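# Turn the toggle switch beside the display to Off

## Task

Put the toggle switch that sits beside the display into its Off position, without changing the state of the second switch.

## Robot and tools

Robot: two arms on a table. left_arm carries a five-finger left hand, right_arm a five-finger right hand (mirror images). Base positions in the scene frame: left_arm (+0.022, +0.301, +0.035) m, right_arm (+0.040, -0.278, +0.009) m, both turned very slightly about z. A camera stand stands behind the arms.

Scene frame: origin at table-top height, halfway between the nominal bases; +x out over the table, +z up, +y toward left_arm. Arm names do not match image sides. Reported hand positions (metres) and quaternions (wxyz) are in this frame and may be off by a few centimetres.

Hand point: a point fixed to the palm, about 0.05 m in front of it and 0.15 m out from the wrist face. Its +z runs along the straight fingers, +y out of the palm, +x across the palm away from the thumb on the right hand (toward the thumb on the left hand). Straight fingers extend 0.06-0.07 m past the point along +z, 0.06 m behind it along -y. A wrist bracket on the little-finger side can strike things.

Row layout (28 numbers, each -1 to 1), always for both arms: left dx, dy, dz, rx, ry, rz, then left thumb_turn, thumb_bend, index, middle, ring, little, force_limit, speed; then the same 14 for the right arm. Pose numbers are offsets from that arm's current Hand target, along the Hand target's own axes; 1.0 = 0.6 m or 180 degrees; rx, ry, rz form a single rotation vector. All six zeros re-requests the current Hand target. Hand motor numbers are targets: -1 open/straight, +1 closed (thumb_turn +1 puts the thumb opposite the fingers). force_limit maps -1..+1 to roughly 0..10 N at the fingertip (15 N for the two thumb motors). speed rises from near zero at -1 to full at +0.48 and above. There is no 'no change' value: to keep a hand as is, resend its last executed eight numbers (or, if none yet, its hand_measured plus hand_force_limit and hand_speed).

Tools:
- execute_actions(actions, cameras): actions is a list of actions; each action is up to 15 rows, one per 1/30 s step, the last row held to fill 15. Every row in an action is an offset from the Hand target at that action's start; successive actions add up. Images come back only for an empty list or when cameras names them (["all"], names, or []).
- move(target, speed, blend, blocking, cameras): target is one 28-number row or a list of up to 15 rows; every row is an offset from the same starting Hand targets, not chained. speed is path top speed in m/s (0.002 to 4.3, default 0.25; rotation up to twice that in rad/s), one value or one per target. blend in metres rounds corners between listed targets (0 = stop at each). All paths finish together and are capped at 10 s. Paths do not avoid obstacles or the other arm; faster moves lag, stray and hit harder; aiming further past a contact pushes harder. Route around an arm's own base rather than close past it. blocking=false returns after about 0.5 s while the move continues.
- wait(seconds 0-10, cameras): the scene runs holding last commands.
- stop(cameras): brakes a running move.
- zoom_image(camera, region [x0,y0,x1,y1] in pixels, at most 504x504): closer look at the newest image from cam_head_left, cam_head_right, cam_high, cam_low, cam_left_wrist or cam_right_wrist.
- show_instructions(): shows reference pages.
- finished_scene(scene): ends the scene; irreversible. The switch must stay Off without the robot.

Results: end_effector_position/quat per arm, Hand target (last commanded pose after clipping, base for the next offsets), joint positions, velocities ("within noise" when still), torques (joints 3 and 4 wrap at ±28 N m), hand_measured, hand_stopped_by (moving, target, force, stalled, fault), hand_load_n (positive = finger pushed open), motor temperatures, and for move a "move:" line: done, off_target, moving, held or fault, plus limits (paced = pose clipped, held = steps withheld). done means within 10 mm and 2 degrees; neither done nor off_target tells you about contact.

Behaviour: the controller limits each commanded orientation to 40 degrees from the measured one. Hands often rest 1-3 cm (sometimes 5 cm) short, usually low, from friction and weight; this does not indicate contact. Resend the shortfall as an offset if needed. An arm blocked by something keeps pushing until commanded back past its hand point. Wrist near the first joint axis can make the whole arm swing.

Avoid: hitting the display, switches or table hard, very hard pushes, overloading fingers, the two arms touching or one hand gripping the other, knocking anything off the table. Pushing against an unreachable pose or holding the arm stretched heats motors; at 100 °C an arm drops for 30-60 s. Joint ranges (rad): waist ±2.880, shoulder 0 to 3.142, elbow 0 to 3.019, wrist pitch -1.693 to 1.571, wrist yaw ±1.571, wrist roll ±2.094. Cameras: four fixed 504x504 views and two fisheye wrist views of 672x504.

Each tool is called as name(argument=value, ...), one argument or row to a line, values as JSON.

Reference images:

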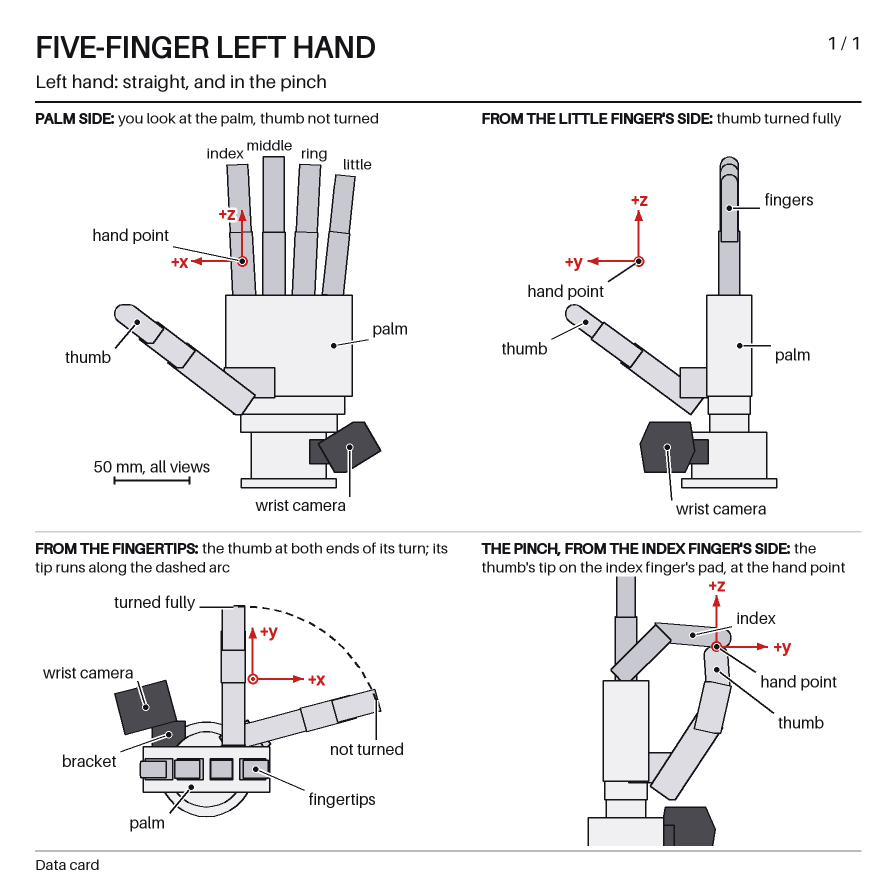

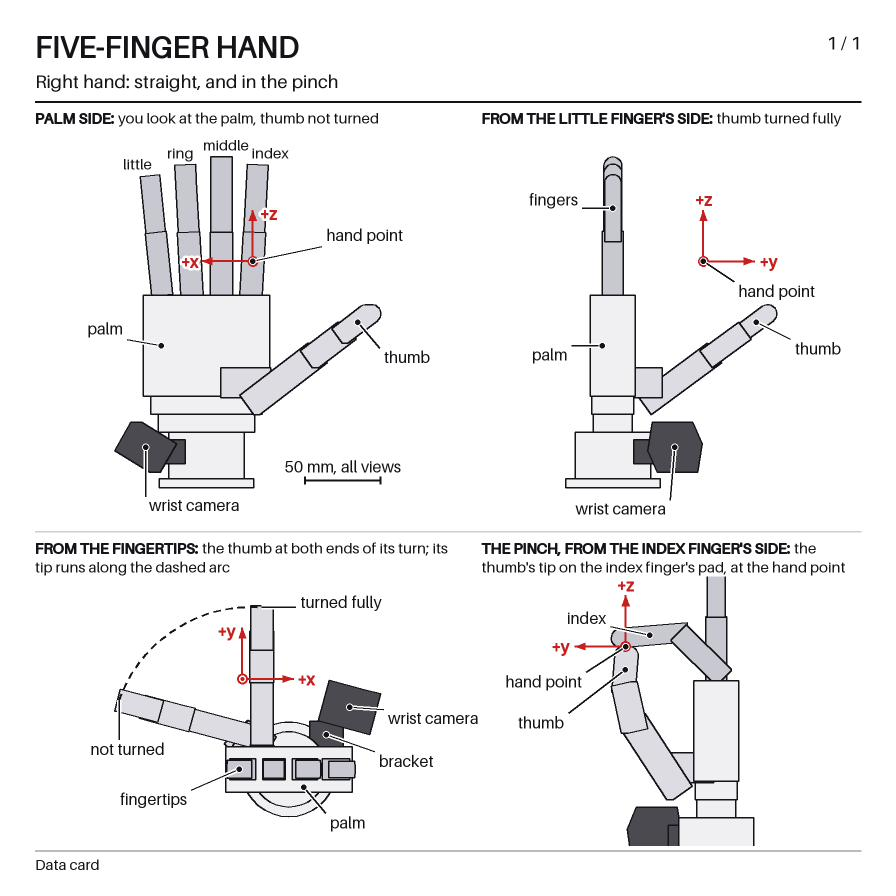

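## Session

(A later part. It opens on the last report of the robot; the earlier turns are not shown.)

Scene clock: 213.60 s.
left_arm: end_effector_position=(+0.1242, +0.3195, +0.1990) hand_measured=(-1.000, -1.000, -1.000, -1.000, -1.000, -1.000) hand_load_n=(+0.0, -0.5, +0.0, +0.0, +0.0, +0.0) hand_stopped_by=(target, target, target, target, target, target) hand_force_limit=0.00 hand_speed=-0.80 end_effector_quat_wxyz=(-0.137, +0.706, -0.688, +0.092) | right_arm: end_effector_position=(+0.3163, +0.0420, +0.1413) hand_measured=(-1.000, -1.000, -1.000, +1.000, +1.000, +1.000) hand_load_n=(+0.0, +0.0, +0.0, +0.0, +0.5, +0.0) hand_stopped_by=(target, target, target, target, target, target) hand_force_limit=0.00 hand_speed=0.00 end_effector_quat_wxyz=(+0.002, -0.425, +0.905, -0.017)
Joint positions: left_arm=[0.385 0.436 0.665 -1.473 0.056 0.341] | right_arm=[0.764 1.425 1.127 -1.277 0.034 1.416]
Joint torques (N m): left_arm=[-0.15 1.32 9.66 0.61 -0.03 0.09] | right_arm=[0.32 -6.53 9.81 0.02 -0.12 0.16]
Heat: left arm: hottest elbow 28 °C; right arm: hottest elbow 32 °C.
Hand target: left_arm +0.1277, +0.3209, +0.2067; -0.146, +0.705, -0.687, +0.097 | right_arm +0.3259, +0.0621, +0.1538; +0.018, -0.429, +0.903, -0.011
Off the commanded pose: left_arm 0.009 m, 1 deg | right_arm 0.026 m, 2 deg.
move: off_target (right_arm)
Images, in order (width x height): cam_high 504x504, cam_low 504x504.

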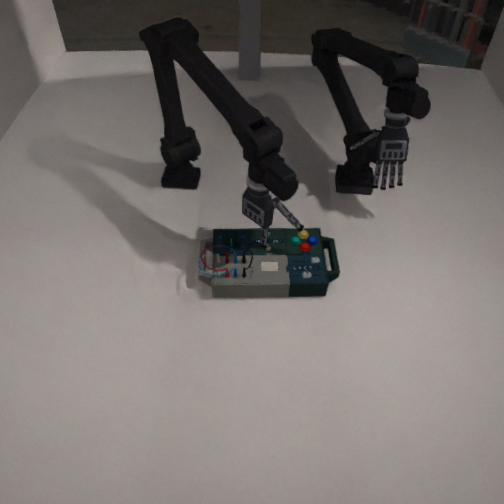

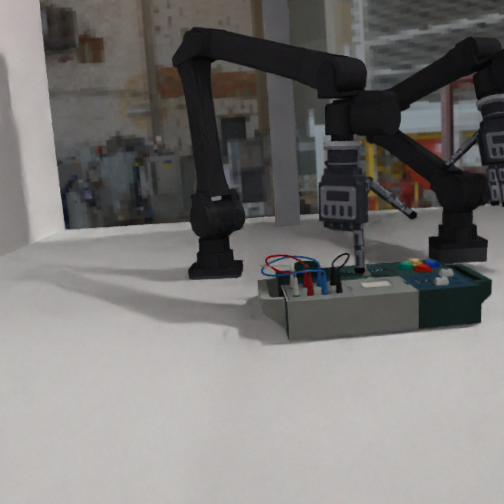

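move(
  target=[0,0,0,0,0,0,-1,-1,-1,-1,-1,-1,0,-0.8,0.0152,-0.0133,-0.0165,0,0,0,-1,-1,-1,1,1,1,0,0],
  cameras=["all"],
  speed=0.05,
)

zoom_image(
  camera="cam_low",
  region=[330, 240, 380, 290],
)

zoom_image(
  camera="cam_high",
  region=[235, 215, 285, 265],
)

zoom_image(
  camera="cam_right_wrist",
  region=[180, 0, 460, 300],
)

Scene clock: 223.50 s.
left_arm: end_effector_position=(+0.1242, +0.3195, +0.1990) hand_measured=(-1.000, -1.000, -1.000, -1.000, -1.000, -1.000) hand_load_n=(+0.0, +0.0, +0.0, +0.0, +0.0, +0.0) hand_stopped_by=(target, target, target, target, target, target) hand_force_limit=0.00 hand_speed=-0.80 end_effector_quat_wxyz=(-0.137, +0.706, -0.688, +0.092) | right_arm: end_effector_position=(+0.3158, +0.0415, +0.1442) hand_measured=(-1.000, -1.000, -1.000, +1.000, +1.000, +1.000) hand_load_n=(+0.0, +0.0, +0.0, +0.0, +0.0, +0.0) hand_stopped_by=(target, target, target, target, target, target) hand_force_limit=0.00 hand_speed=0.00 end_effector_quat_wxyz=(-0.001, -0.425, +0.905, -0.018)
Joint positions: left_arm=[0.385 0.436 0.665 -1.473 0.056 0.341] | right_arm=[0.764 1.425 1.135 -1.292 0.034 1.416]
Joint torques (N m): left_arm=[-0.03 1.32 9.65 0.64 -0.03 0.08] | right_arm=[-1.38 -8.7 9.36 -0.5 -0.1 -0.07]
Heat: left arm: hottest elbow 28 °C; right arm: hottest elbow 32 °C.
Hand target: left_arm +0.1277, +0.3209, +0.2067; -0.146, +0.705, -0.687, +0.097 | right_arm +0.3260, +0.0500, +0.1638; +0.018, -0.429, +0.903, -0.011
Off the commanded pose: left_arm 0.009 m, 1 deg | right_arm 0.024 m, 2 deg.
move: off_target (right_arm)
camera_calibration:
cam_right_wrist: T_world_to_cam=[[-0.923786, 0.378697, -0.0566415, 0.288887], [0.300105, 0.807922, 0.507148, -0.203615], [0.237818, 0.451498, -0.859996, 0.144728], [0, 0, 0, 1]] pos_world=[0.293557, -0.0102401, 0.244091]

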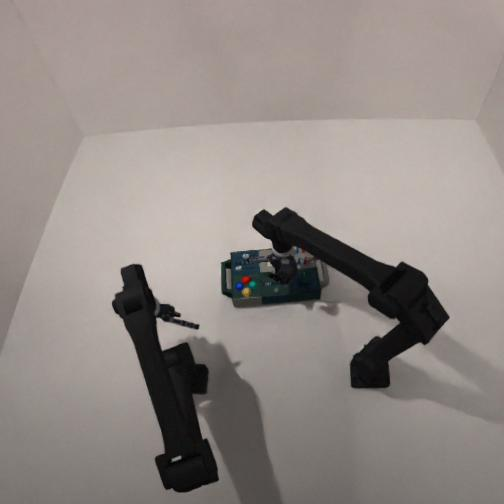

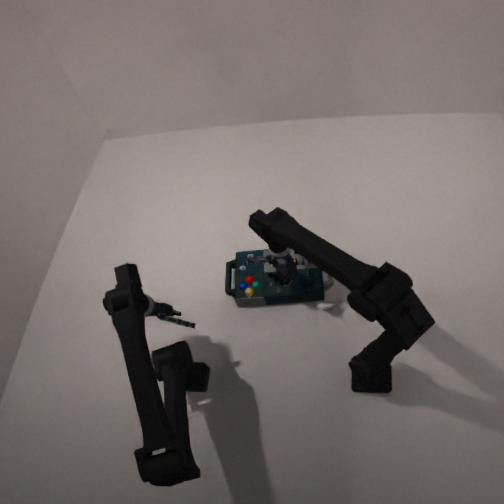

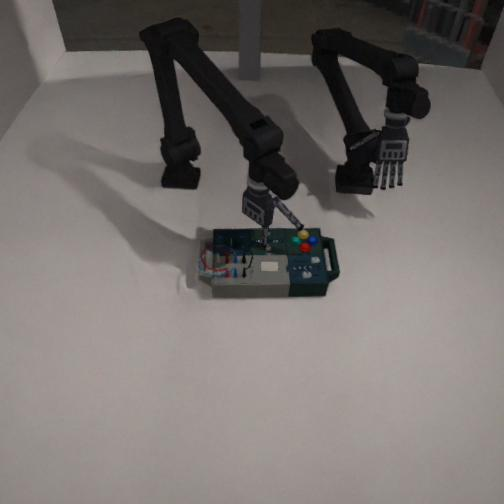

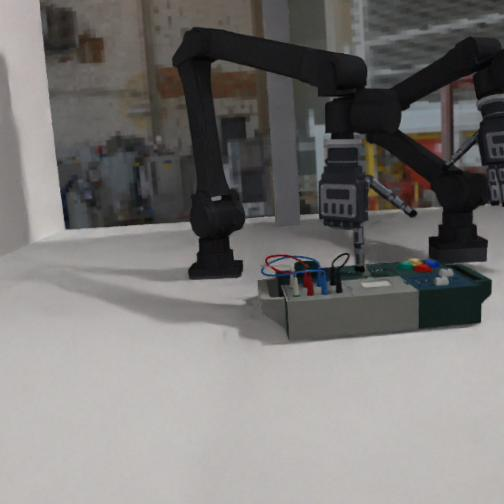

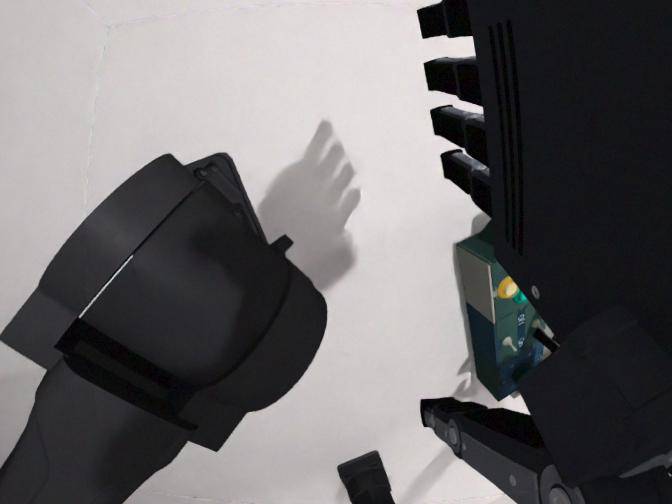

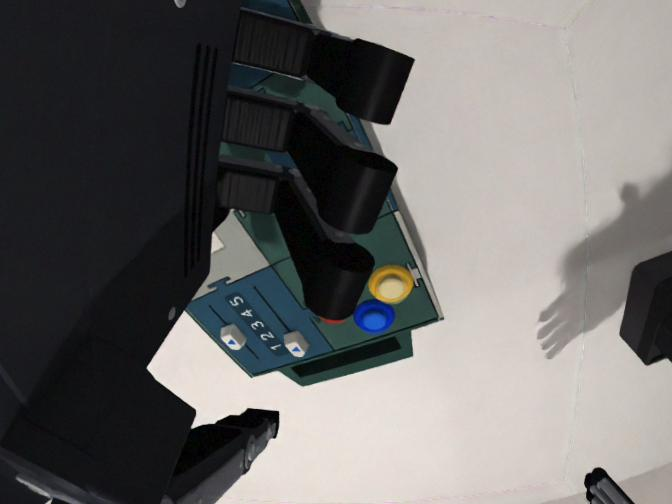

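Scaled by 10.080 from the camera's 504x504 image, which has a finer 720x720 frame.

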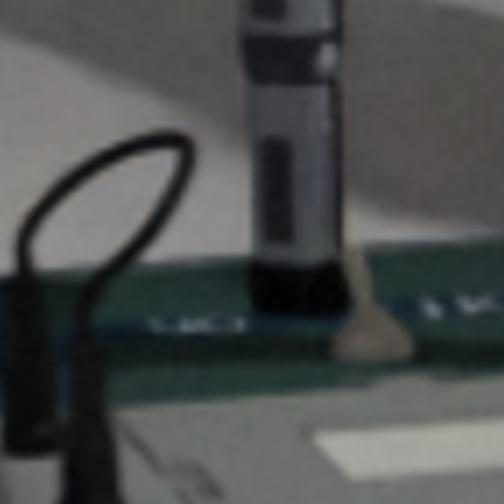

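Scaled by 10.080 from the camera's 504x504 image, which has a finer 720x720 frame.

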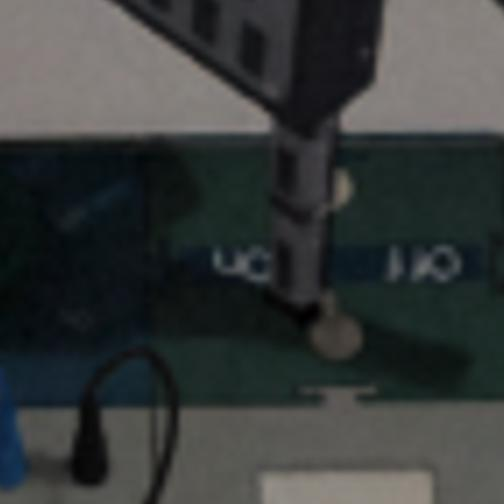

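Scaled by 1.680 from the camera's 672x504 image, which has a finer 960x720 frame.

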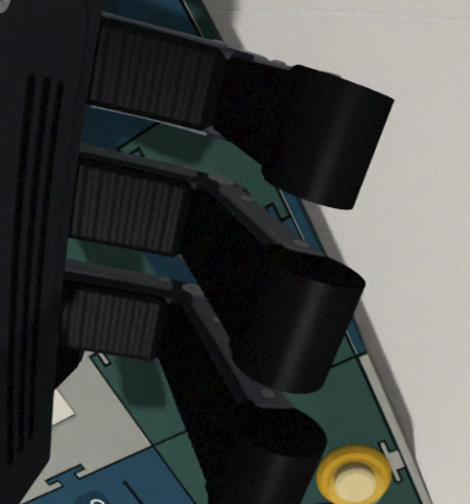

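move(
  target=[0,0,0,0,0,0,-1,-1,-1,-1,-1,-1,0,-0.8,-0.0286,0.0228,-0.0102,0,0,0,-1,-1,-1,1,1,1,0,0],
  cameras=["cam_low","cam_high"],
  speed=0.05,
)

zoom_image(
  camera="cam_low",
  region=[330, 240, 380, 290],
)

zoom_image(
  camera="cam_high",
  region=[235, 215, 285, 265],
)

Scene clock: 235.63 s.
left_arm: end_effector_position=(+0.1242, +0.3195, +0.1990) hand_measured=(-1.000, -1.000, -1.000, -1.000, -1.000, -1.000) hand_load_n=(-0.5, +0.0, +0.0, +0.0, +0.0, +0.0) hand_stopped_by=(target, target, target, target, target, target) hand_force_limit=0.00 hand_speed=-0.80 end_effector_quat_wxyz=(-0.137, +0.706, -0.688, +0.092) | right_arm: end_effector_position=(+0.3154, +0.0457, +0.1523) hand_measured=(-1.000, -1.000, -1.000, +1.000, +1.000, +1.000) hand_load_n=(+0.0, +0.0, +0.0, +0.0, +0.0, +0.0) hand_stopped_by=(target, target, target, target, target, target) hand_force_limit=0.00 hand_speed=0.00 end_effector_quat_wxyz=(-0.007, -0.421, +0.907, -0.022)
Joint positions: left_arm=[0.385 0.436 0.665 -1.473 0.056 0.341] | right_arm=[0.775 1.434 1.167 -1.33 0.039 1.437]
Joint torques (N m): left_arm=[-0.03 1.26 9.68 0.62 -0.04 0.08] | right_arm=[0.97 -6.71 10.62 0.39 -0.32 0.11]
Heat: left arm: hottest elbow 28 °C; right arm: hottest elbow 33 °C.
Hand target: left_arm +0.1277, +0.3209, +0.2067; -0.146, +0.705, -0.687, +0.097 | right_arm +0.3260, +0.0721, +0.1699; +0.018, -0.429, +0.903, -0.011
Off the commanded pose: left_arm 0.009 m, 1 deg | right_arm 0.033 m, 3 deg.
move: off_target (right_arm)
Images, in order (width x height): cam_high 504x504, cam_low 504x504.

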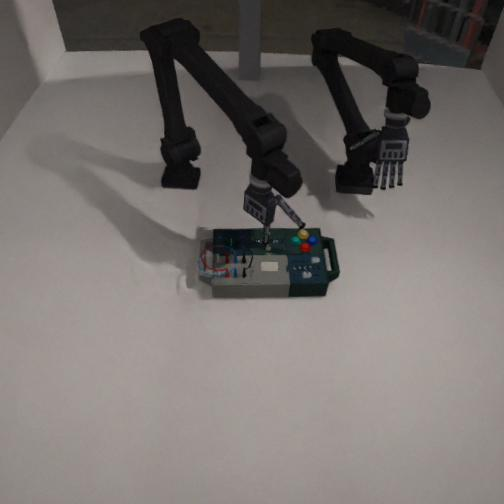

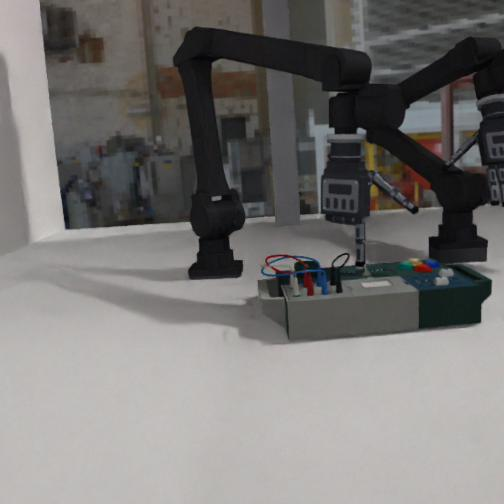

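Scaled by 10.080 from the camera's 504x504 image, which has a finer 720x720 frame.

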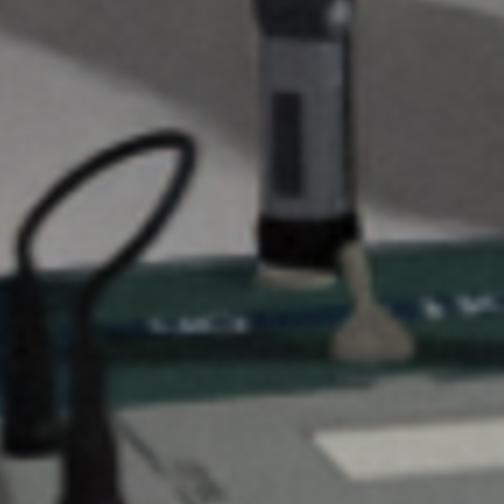

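Scaled by 10.080 from the camera's 504x504 image, which has a finer 720x720 frame.

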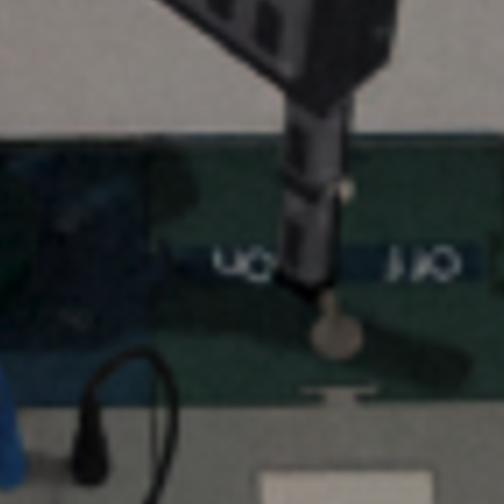

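move(
  target=[
    [0,0,0,0,0,0,-1,-1,-1,-1,-1,-1,0,-0.8,0.0125,-0.0163,0.0062,0,0,0,-1,-1,-1,1,1,1,0,0],
    [0,0,0,0,0,0,-1,-1,-1,-1,-1,-1,0,-0.8,-0.0298,0.016,0.006,0,0,0,-1,-1,-1,1,1,1,0,0],
  ],
  cameras=["cam_low","cam_high"],
  speed=0.05,
)

zoom_image(
  camera="cam_low",
  region=[330, 240, 380, 290],
)

zoom_image(
  camera="cam_high",
  region=[235, 215, 285, 265],
)

Scene clock: 254.13 s.
left_arm: end_effector_position=(+0.1242, +0.3195, +0.1990) hand_measured=(-1.000, -1.000, -1.000, -1.000, -1.000, -1.000) hand_load_n=(+0.0, +0.0, +0.0, +0.0, +0.0, +0.0) hand_stopped_by=(target, target, target, target, target, target) hand_force_limit=0.00 hand_speed=-0.80 end_effector_quat_wxyz=(-0.137, +0.706, -0.688, +0.092) | right_arm: end_effector_position=(+0.3141, +0.0562, +0.1498) hand_measured=(-1.000, -1.000, -1.000, +1.000, +1.000, +1.000) hand_load_n=(+0.0, +0.0, +0.0, +0.0, +0.0, +0.0) hand_stopped_by=(target, target, target, target, target, target) hand_force_limit=0.00 hand_speed=0.00 end_effector_quat_wxyz=(-0.017, -0.418, +0.908, -0.028)
Joint positions: left_arm=[0.385 0.436 0.665 -1.473 0.056 0.341] | right_arm=[0.799 1.466 1.196 -1.351 0.042 1.467]
Joint torques (N m): left_arm=[-0.15 1.26 9.65 0.68 -0.04 0.08] | right_arm=[0.91 -6.77 11.03 1.09 -0.41 0.06]
Heat: left arm: hottest elbow 28 °C; right arm: hottest elbow 35 °C.
Hand target: left_arm +0.1277, +0.3209, +0.2067; -0.146, +0.705, -0.687, +0.097 | right_arm +0.3300, +0.0920, +0.1663; +0.018, -0.428, +0.903, -0.011
Off the commanded pose: left_arm 0.009 m, 1 deg | right_arm 0.043 m, 5 deg.
move: off_target (right_arm)
Images, in order (width x height): cam_high 504x504, cam_low 504x504.

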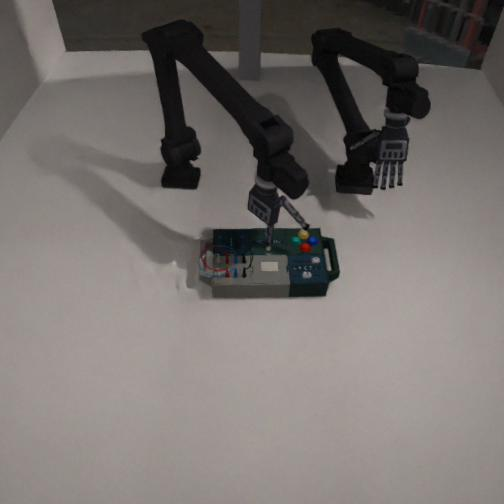

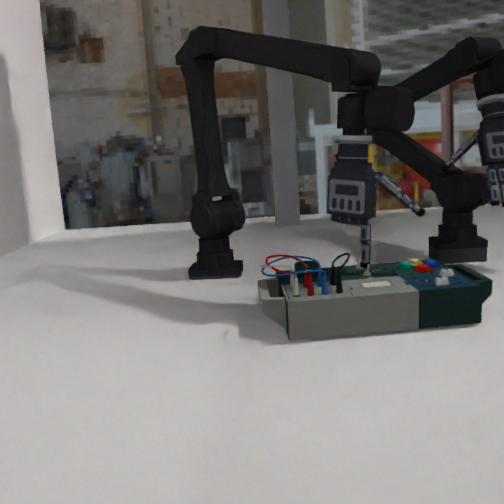

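Scaled by 10.080 from the camera's 504x504 image, which has a finer 720x720 frame.

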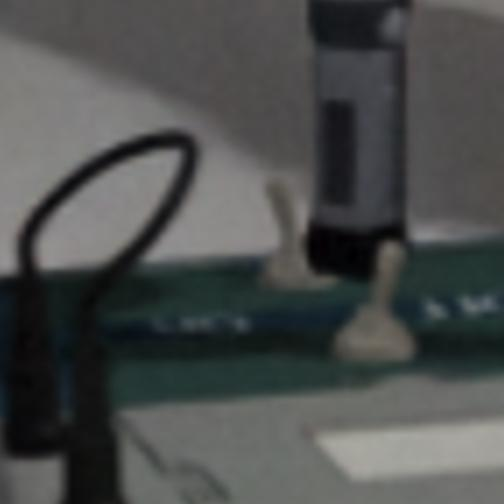

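Scaled by 10.080 from the camera's 504x504 image, which has a finer 720x720 frame.

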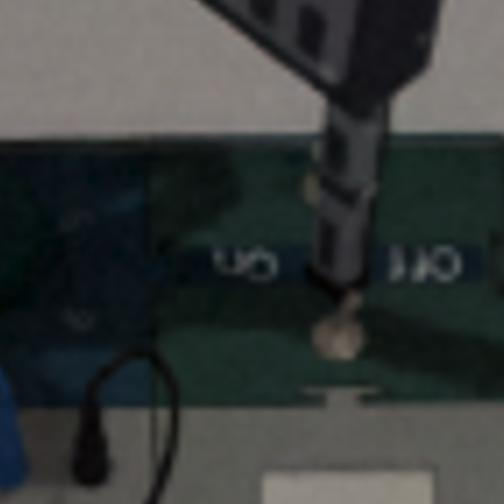

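move(
  target=[
    [0,0,0,0,0,0,-1,-1,-1,-1,-1,-1,0,-0.8,0.0494,-0.0317,0,0,0,0,-1,-1,-1,1,1,1,0,0],
    [0,0,0,0,0,0,-1,-1,-1,-1,-1,-1,0,-0.8,0.057,-0.0365,-0.1333,0,0,0,-1,-1,-1,1,1,1,0,0],
  ],
  cameras=["cam_low","cam_high"],
  speed=0.1,
)

zoom_image(
  camera="cam_low",
  region=[330, 240, 380, 290],
)

zoom_image(
  camera="cam_high",
  region=[235, 215, 285, 265],
)

Scene clock: 262.33 s.
left_arm: end_effector_position=(+0.1242, +0.3195, +0.1990) hand_measured=(-1.000, -1.000, -1.000, -1.000, -1.000, -1.000) hand_load_n=(-0.5, +0.0, +0.0, +0.5, +0.0, +0.0) hand_stopped_by=(target, target, target, target, target, target) hand_force_limit=0.00 hand_speed=-0.80 end_effector_quat_wxyz=(-0.137, +0.706, -0.688, +0.092) | right_arm: end_effector_position=(+0.3110, +0.0501, +0.2260) hand_measured=(-1.000, -1.000, -1.000, +1.000, +1.000, +1.000) hand_load_n=(+0.0, +0.0, +0.0, +0.0, +0.0, +0.0) hand_stopped_by=(target, target, target, target, target, target) hand_force_limit=0.00 hand_speed=0.00 end_effector_quat_wxyz=(+0.001, -0.431, +0.902, -0.018)
Joint positions: left_arm=[0.385 0.436 0.665 -1.473 0.056 0.341] | right_arm=[0.788 1.393 1.32 -1.507 0.035 1.426]
Joint torques (N m): left_arm=[-0.03 1.32 9.62 0.59 -0.03 0.08] | right_arm=[-2.37 -8.64 9.48 -0.31 -0.08 -0.06]
Heat: left arm: hottest elbow 28 °C; right arm: hottest elbow 36 °C.
Hand target: left_arm +0.1277, +0.3209, +0.2067; -0.146, +0.705, -0.687, +0.097 | right_arm +0.3219, +0.0520, +0.2462; +0.018, -0.429, +0.903, -0.011
Off the commanded pose: left_arm 0.009 m, 1 deg | right_arm 0.023 m, 2 deg.
move: off_target (right_arm)
Images, in order (width x height): cam_high 504x504, cam_low 504x504.

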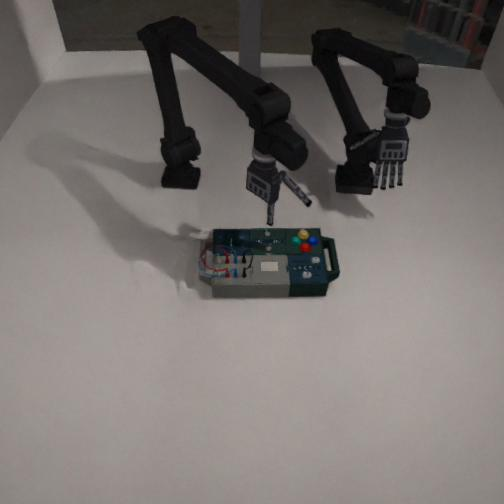

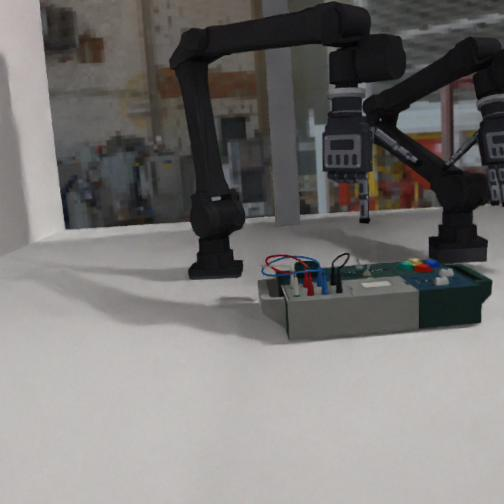

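Scaled by 10.080 from the camera's 504x504 image, which has a finer 720x720 frame.

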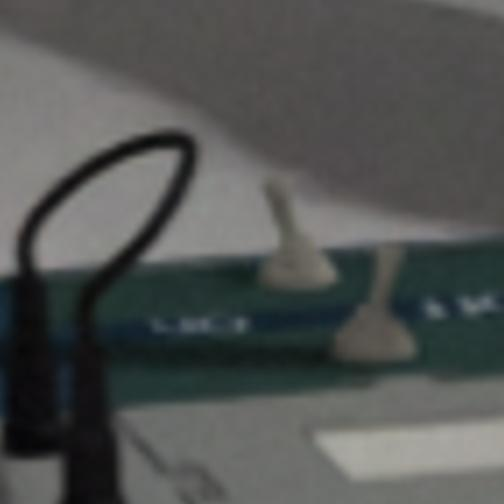

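Scaled by 10.080 from the camera's 504x504 image, which has a finer 720x720 frame.

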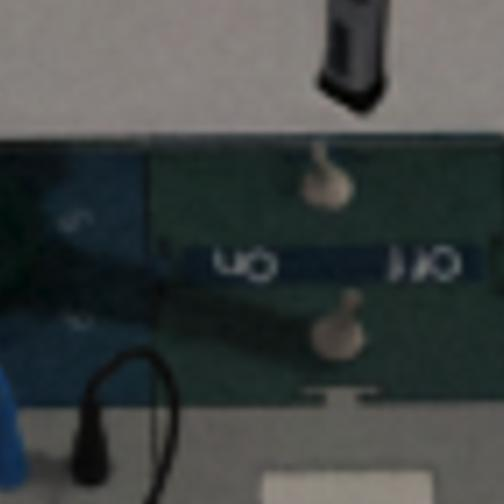

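finished_scene(
  scene=1,
)

The scene is finished: the task was done.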